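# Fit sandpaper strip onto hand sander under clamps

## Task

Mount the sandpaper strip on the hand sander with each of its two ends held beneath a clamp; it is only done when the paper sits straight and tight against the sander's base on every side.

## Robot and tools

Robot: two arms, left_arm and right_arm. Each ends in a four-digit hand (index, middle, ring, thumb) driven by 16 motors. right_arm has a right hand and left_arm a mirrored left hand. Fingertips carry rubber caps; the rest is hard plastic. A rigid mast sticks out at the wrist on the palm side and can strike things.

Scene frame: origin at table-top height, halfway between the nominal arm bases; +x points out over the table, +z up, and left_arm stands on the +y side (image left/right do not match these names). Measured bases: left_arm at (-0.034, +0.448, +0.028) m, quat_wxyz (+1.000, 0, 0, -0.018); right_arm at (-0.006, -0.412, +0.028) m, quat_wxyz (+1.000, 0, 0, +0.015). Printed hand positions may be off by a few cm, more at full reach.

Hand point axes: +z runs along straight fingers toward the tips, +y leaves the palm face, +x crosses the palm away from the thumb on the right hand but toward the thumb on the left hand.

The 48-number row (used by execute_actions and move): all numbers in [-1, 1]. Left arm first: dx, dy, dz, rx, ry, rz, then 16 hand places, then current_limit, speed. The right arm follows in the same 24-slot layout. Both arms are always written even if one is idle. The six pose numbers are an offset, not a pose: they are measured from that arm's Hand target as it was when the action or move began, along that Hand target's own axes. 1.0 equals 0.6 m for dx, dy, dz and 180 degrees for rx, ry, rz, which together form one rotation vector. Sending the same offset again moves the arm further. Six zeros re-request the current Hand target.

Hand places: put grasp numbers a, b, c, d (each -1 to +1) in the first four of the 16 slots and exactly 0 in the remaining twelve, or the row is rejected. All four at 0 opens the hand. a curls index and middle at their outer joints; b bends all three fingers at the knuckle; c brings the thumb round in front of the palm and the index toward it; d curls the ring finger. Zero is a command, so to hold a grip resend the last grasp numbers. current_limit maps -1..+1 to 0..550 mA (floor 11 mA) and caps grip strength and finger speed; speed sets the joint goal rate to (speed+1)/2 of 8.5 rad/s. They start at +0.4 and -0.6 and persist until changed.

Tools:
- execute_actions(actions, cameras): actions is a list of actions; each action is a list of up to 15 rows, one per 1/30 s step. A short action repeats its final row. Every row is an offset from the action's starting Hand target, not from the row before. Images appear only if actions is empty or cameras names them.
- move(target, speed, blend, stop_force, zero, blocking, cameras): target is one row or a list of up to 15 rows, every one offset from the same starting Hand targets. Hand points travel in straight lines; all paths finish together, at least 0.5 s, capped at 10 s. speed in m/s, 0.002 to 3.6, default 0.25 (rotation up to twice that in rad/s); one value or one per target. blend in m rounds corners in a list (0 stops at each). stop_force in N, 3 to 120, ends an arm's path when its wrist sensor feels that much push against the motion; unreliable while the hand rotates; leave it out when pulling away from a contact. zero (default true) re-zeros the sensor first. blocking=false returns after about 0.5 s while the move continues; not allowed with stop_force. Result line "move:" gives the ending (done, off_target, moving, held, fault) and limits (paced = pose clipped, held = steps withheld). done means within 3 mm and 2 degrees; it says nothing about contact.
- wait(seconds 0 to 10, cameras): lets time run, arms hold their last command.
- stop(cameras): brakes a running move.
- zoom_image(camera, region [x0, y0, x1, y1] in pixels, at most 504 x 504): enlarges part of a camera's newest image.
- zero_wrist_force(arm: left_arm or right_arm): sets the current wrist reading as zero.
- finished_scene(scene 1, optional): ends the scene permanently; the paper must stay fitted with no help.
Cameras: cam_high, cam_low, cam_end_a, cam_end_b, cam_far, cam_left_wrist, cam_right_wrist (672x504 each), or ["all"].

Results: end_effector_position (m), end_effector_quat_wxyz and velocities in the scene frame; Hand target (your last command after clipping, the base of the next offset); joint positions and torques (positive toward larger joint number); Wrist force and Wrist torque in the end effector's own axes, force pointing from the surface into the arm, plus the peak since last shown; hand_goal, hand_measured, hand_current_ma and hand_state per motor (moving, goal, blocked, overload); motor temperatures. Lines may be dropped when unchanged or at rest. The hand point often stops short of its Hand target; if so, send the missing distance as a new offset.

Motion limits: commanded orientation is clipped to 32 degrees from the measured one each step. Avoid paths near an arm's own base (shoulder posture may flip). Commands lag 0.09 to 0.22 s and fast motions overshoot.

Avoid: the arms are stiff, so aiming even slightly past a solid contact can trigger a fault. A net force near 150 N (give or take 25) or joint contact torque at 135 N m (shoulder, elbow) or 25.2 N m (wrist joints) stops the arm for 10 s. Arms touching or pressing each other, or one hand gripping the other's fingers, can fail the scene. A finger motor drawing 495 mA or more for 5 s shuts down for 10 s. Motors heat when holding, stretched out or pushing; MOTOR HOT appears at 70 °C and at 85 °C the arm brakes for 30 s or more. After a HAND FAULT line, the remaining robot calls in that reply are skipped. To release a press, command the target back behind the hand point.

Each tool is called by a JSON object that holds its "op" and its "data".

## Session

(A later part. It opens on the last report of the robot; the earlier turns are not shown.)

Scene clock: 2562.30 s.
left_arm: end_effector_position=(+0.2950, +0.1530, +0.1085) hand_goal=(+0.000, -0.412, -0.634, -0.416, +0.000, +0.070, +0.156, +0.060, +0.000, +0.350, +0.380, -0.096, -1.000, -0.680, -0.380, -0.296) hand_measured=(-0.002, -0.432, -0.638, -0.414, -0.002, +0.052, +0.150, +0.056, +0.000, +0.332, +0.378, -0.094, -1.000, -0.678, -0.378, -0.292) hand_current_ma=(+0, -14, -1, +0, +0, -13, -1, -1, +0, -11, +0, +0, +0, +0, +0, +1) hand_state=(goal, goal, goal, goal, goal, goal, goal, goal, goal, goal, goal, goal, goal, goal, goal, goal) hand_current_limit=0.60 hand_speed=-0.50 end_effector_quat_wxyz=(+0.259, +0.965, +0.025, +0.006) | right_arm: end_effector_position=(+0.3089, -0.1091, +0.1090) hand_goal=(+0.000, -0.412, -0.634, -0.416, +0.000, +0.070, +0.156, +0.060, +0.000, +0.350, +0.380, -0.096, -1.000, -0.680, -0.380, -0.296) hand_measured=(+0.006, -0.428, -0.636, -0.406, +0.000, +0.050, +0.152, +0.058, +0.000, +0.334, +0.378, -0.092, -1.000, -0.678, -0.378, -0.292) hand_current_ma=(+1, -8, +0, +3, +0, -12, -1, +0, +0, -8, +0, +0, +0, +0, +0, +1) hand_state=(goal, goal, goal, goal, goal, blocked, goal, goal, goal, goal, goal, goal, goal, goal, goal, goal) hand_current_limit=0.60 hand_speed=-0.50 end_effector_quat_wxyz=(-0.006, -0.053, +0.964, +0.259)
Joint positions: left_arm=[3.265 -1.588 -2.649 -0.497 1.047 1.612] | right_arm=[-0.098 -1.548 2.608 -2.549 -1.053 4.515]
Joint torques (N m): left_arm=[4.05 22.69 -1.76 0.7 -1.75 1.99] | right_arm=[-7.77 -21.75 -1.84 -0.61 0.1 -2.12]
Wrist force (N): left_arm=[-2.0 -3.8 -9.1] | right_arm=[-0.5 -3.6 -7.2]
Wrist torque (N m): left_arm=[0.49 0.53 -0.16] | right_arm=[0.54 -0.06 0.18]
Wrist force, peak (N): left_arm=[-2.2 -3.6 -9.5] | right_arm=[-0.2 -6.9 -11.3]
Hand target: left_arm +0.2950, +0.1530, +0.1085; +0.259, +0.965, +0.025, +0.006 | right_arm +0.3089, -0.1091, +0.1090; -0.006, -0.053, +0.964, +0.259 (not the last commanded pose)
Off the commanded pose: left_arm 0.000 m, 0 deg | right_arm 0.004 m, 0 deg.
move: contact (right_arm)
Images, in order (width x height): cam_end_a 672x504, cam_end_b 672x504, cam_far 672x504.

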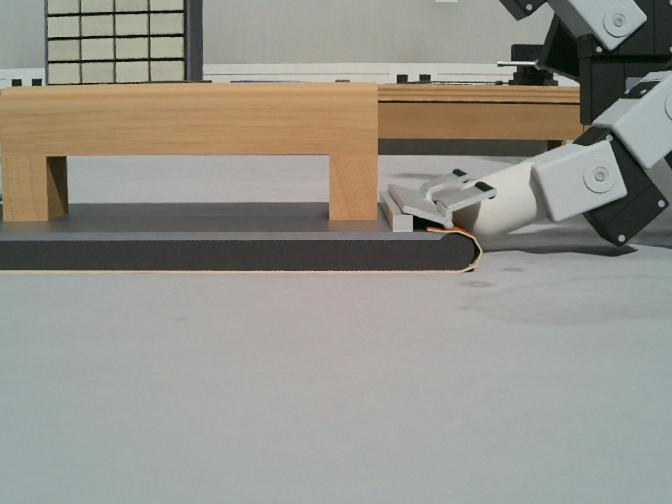

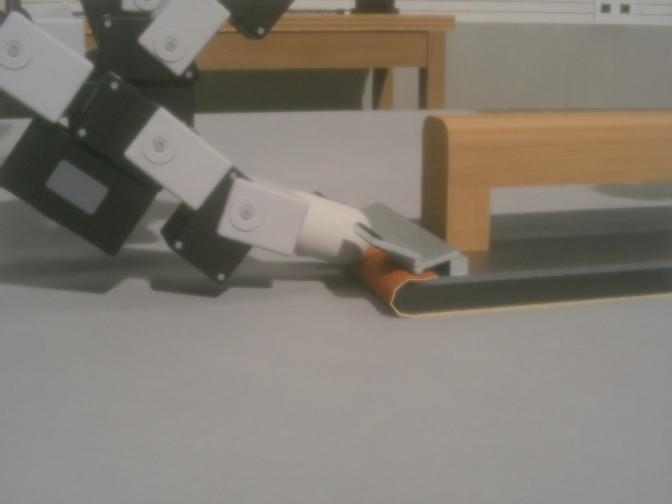

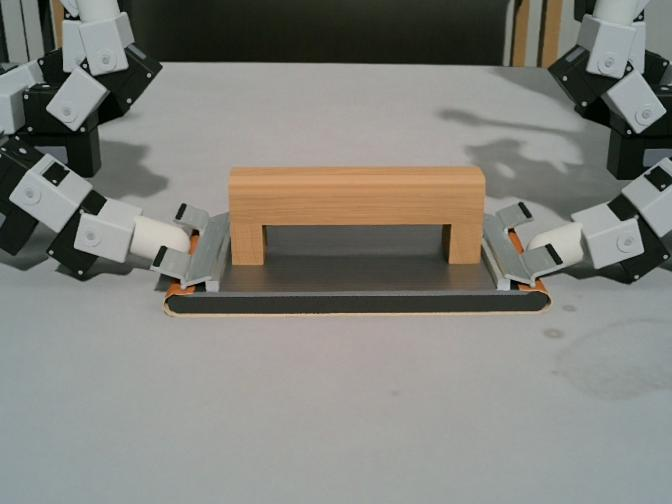

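{"op": "move", "data": {"target": [[0,0,0,0,0,0,0.4,0.48,-0.6,0.6,0,0,0,0,0,0,0,0,0,0,0,0,0.6,-0.5,-0.00198,0.01723,0.00995,0,0,0,0.4,0.48,-0.6,0.6,0,0,0,0,0,0,0,0,0,0,0,0,0.6,-0.5]], "speed": 0.006, "stop_force": 8, "cameras": ["cam_far","cam_end_b","cam_end_a"]}}

{"op": "zoom_image", "data": {"camera": "cam_far", "region": [155, 275, 215, 325]}}

{"op": "zoom_image", "data": {"camera": "cam_end_b", "region": [320, 180, 500, 330]}}

{"op": "zoom_image", "data": {"camera": "cam_end_a", "region": [410, 145, 530, 285]}}

Scene clock: 2569.73 s.
left_arm: end_effector_position=(+0.2950, +0.1530, +0.1085) hand_goal=(+0.000, -0.412, -0.634, -0.416, +0.000, +0.070, +0.156, +0.060, +0.000, +0.350, +0.380, -0.096, -1.000, -0.680, -0.380, -0.296) hand_measured=(-0.002, -0.434, -0.638, -0.410, -0.002, +0.052, +0.150, +0.056, +0.000, +0.332, +0.378, -0.094, -1.000, -0.678, -0.378, -0.292) hand_current_ma=(+0, -17, -1, +1, +0, -13, -1, -1, +0, -11, +0, +0, +0, +0, +0, +1) hand_state=(goal, blocked, goal, goal, goal, goal, goal, goal, goal, goal, goal, goal, goal, goal, goal, goal) hand_current_limit=0.60 hand_speed=-0.50 end_effector_quat_wxyz=(+0.259, +0.965, +0.025, +0.006) | right_arm: end_effector_position=(+0.3089, -0.1083, +0.1090) hand_goal=(+0.000, -0.412, -0.634, -0.416, +0.000, +0.070, +0.156, +0.060, +0.000, +0.350, +0.380, -0.096, -1.000, -0.680, -0.380, -0.296) hand_measured=(+0.008, -0.432, -0.636, -0.398, +0.000, +0.050, +0.152, +0.058, +0.000, +0.334, +0.378, -0.092, -1.000, -0.678, -0.378, -0.292) hand_current_ma=(+2, -12, +0, +8, +0, -12, -1, +0, +0, -8, +0, +0, +0, +0, +0, +1) hand_state=(goal, goal, goal, goal, goal, blocked, goal, goal, goal, goal, goal, goal, goal, goal, goal, goal) hand_current_limit=0.60 hand_speed=-0.50 end_effector_quat_wxyz=(-0.006, -0.052, +0.965, +0.259)
Joint positions: left_arm=[3.265 -1.588 -2.649 -0.497 1.047 1.612] | right_arm=[-0.095 -1.546 2.608 -2.551 -1.053 4.518]
Joint torques (N m): left_arm=[-8.41 11.27 -1.15 0.94 -2.85 1.91] | right_arm=[-4.96 -22.46 -2.19 0.05 0.62 -2.14]
Wrist force (N): left_arm=[-2.3 -5.7 -11.2] | right_arm=[-0.3 -7.5 -12.5]
Wrist torque (N m): left_arm=[0.61 0.60 -0.20] | right_arm=[0.89 -0.20 0.23]
Wrist force, peak (N): left_arm=[-1.9 -5.3 -12.0] | right_arm=[-0.7 -8.5 -15.8]
Hand target: left_arm +0.2950, +0.1530, +0.1085; +0.259, +0.965, +0.025, +0.006 | right_arm +0.3089, -0.1083, +0.1090; -0.006, -0.052, +0.965, +0.259 (not the last commanded pose)
Off the commanded pose: left_arm 0.000 m, 0 deg | right_arm 0.011 m, 0 deg.
move: contact (right_arm)
Images, in order (width x height): cam_end_a 672x504, cam_end_b 672x504, cam_far 672x504.

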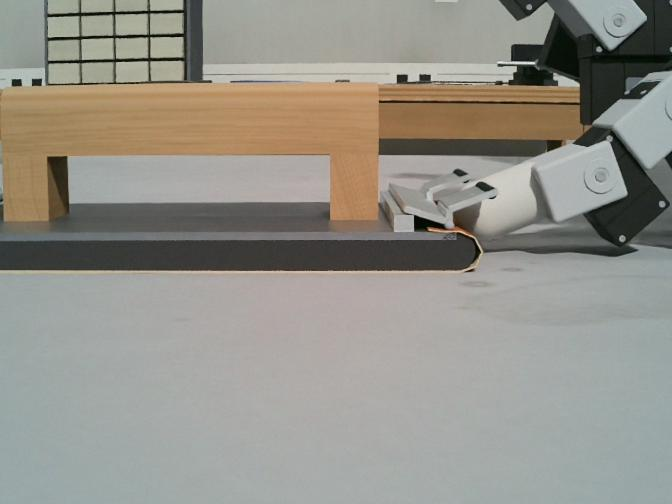

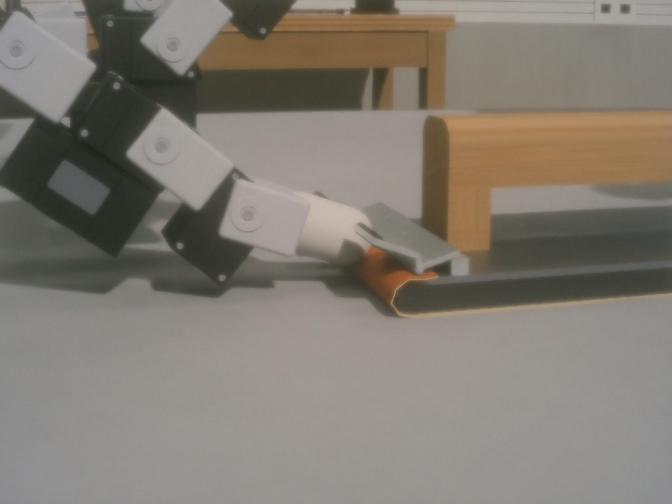

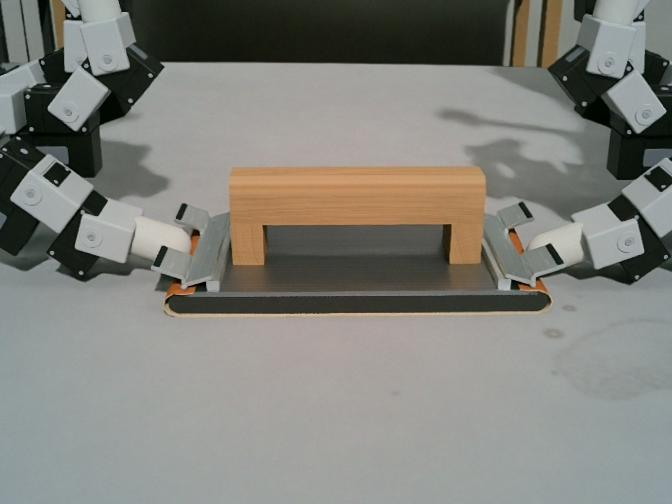

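Scaled by 8.400 from the camera's 672x504 image, which has a finer 960x720 frame.

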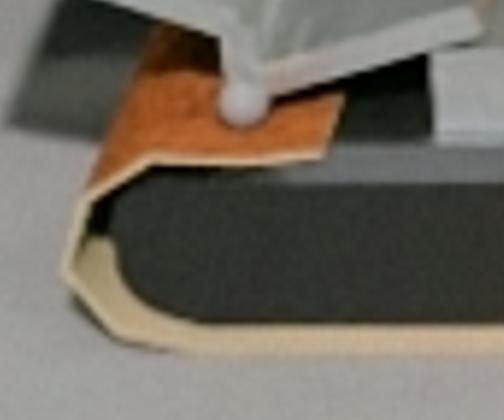

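Scaled by 2.800 from the camera's 672x504 image, which has a finer 960x720 frame.

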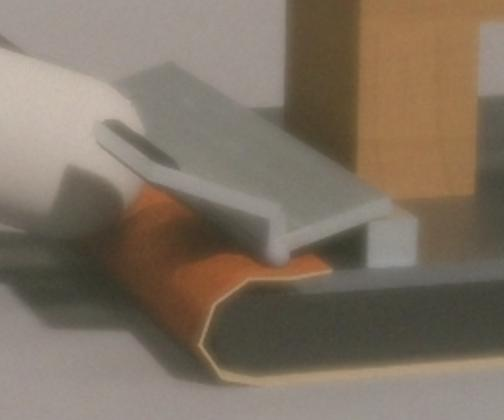

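Scaled by 3.600 from the camera's 672x504 image, which has a finer 960x720 frame.

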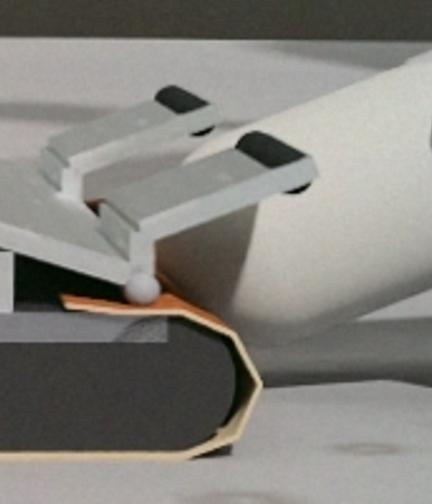

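{"op": "move", "data": {"target": [[0.00436,-0.06373,-0.05604,0,0,0,0.4,0.48,-0.6,0.6,0,0,0,0,0,0,0,0,0,0,0,0,0.6,-0.5,0.00813,-0.06348,-0.0559,0,0,0,0.4,0.48,-0.6,0.6,0,0,0,0,0,0,0,0,0,0,0,0,0.6,-0.5],[0.00697,0.00137,-0.26864,0,0,0,0.4,0.48,-0.6,0.6,0,0,0,0,0,0,0,0,0,0,0,0,0.6,-0.5,0.01136,0.00177,-0.2684,0,0,0,0.4,0.48,-0.6,0.6,0,0,0,0,0,0,0,0,0,0,0,0,0.6,-0.5]], "speed": [0.03,0.15], "blend": [0.01,0], "cameras": ["cam_far","cam_end_b","cam_end_a","cam_high"]}}

{"op": "zoom_image", "data": {"camera": "cam_far", "region": [145, 200, 265, 330]}}

{"op": "zoom_image", "data": {"camera": "cam_far", "region": [460, 200, 580, 330]}}

{"op": "zoom_image", "data": {"camera": "cam_end_b", "region": [375, 250, 475, 325]}}

{"op": "zoom_image", "data": {"camera": "cam_end_a", "region": [400, 150, 520, 285]}}

{"op": "zoom_image", "data": {"camera": "cam_high", "region": [290, 165, 394, 215]}}

Scene clock: 2578.80 s.
left_arm: end_effector_position=(+0.2952, +0.2331, +0.2484) hand_goal=(+0.000, -0.412, -0.634, -0.416, +0.000, +0.070, +0.156, +0.060, +0.000, +0.350, +0.380, -0.096, -1.000, -0.680, -0.380, -0.296) hand_measured=(-0.002, -0.430, -0.638, -0.414, -0.002, +0.052, +0.150, +0.056, +0.000, +0.334, +0.378, -0.094, -1.000, -0.678, -0.378, -0.292) hand_current_ma=(+0, -12, -1, +0, +0, -12, -1, -1, +0, -11, +0, +0, +0, +0, +0, +1) hand_state=(goal, goal, goal, goal, goal, goal, goal, goal, goal, goal, goal, goal, goal, goal, goal, goal) hand_current_limit=0.60 hand_speed=-0.50 end_effector_quat_wxyz=(+0.259, +0.965, +0.025, +0.006) | right_arm: end_effector_position=(+0.3082, -0.1883, +0.2488) hand_goal=(+0.000, -0.412, -0.634, -0.416, +0.000, +0.070, +0.156, +0.060, +0.000, +0.350, +0.380, -0.096, -1.000, -0.680, -0.380, -0.296) hand_measured=(+0.004, -0.426, -0.636, -0.414, +0.000, +0.050, +0.152, +0.058, +0.000, +0.334, +0.378, -0.092, -1.000, -0.678, -0.378, -0.292) hand_current_ma=(+0, -6, +0, +0, +0, -12, -1, +0, +0, -8, +0, +0, +0, +0, +0, +1) hand_state=(goal, goal, goal, goal, goal, blocked, goal, goal, goal, goal, goal, goal, goal, goal, goal, goal) hand_current_limit=0.60 hand_speed=-0.50 end_effector_quat_wxyz=(-0.006, -0.052, +0.965, +0.259)
Joint positions: left_arm=[3.547 -1.094 -2.428 -1.37 1.075 1.935] | right_arm=[-0.366 -2.009 2.396 -1.731 -1.095 4.213]
Joint torques (N m): left_arm=[10.89 12.17 33.66 0.98 0.75 2.01] | right_arm=[-10.81 -11.66 -27.8 -1.11 -0.78 -1.62]
Wrist force (N): left_arm=[-1.8 0.3 -2.9] | right_arm=[-0.5 0.6 0.7]
Wrist torque (N m): left_arm=[0.09 0.37 -0.04] | right_arm=[0.06 0.03 0.10]
Wrist force, peak (N): left_arm=[-1.9 -5.1 -11.9] | right_arm=[-0.2 -7.1 -13.4]
Hand target: left_arm +0.2952, +0.2332, +0.2485; +0.259, +0.965, +0.025, +0.006 | right_arm +0.3082, -0.1883, +0.2489; -0.006, -0.052, +0.965, +0.259
Off the commanded pose: left_arm 0.000 m, 0 deg | right_arm 0.000 m, 0 deg.
move: done
Images, in order (width x height): cam_high 672x504, cam_end_a 672x504, cam_end_b 672x504, cam_far 672x504.

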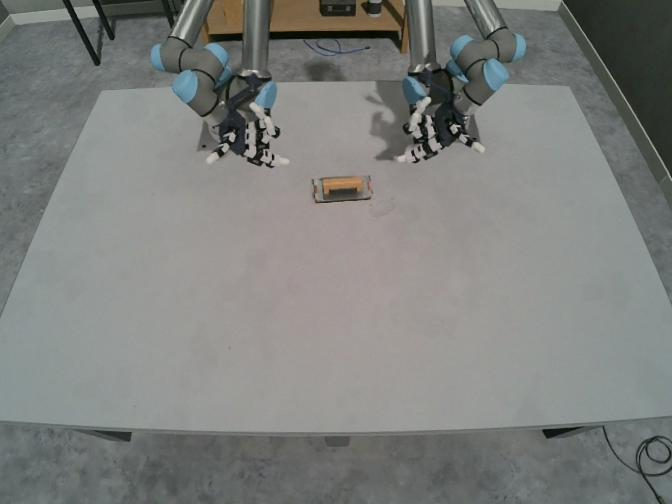

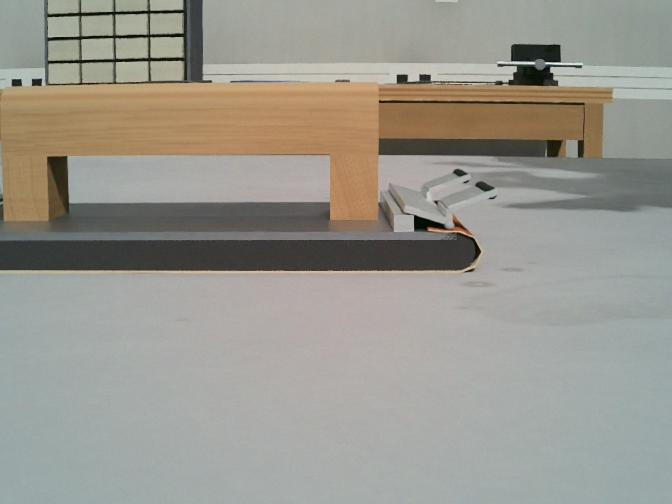

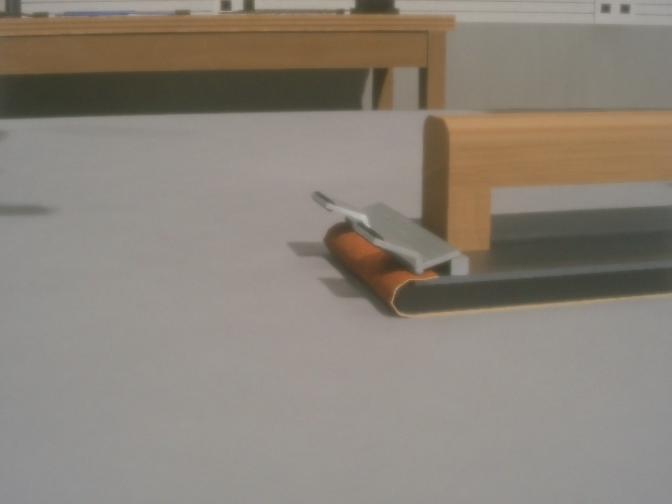

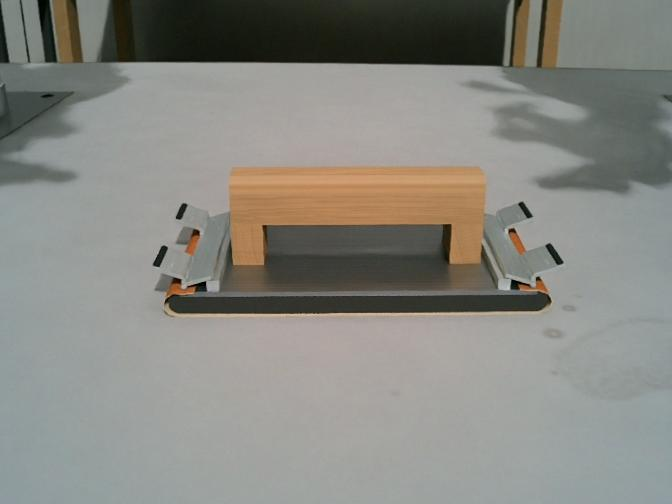

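Scaled by 3.877 from the camera's 672x504 image, which has a finer 960x720 frame.

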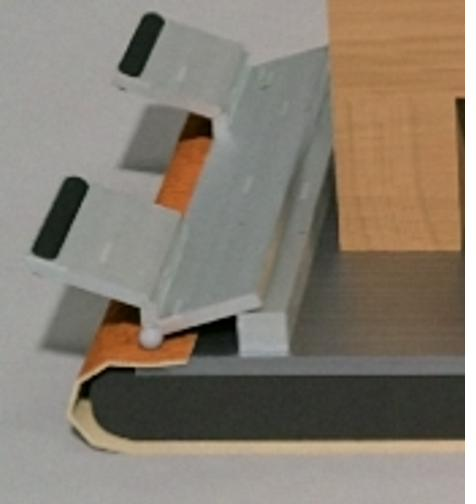

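Scaled by 3.877 from the camera's 672x504 image, which has a finer 960x720 frame.

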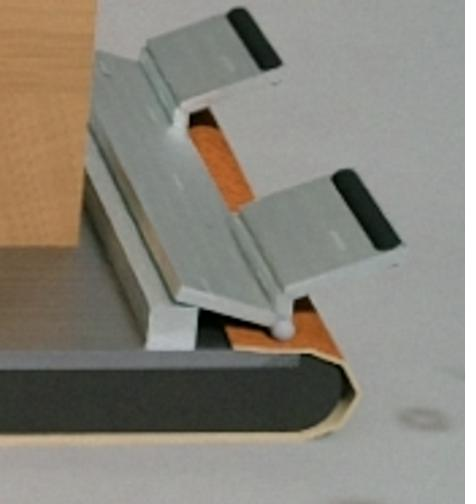

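Scaled by 5.040 from the camera's 672x504 image, which has a finer 960x720 frame.

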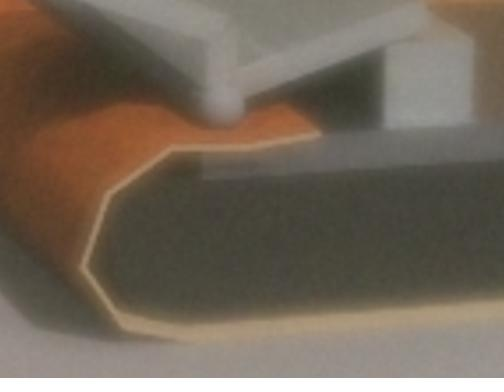

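Scaled by 3.733 from the camera's 672x504 image, which has a finer 960x720 frame.

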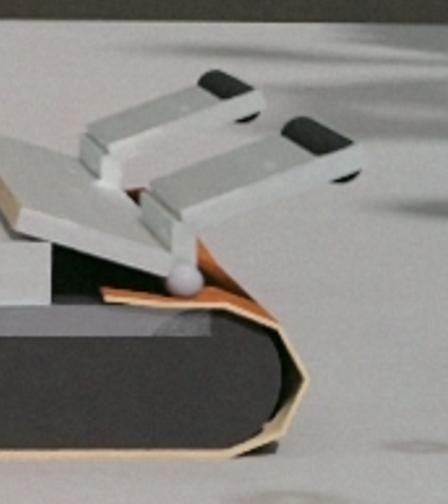

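Scaled by 4.846 from the camera's 672x504 image, which has a finer 960x720 frame.

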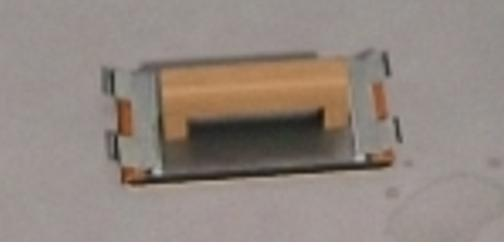

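{"op": "finished_scene", "data": {}}

The scene is finished: the task was done.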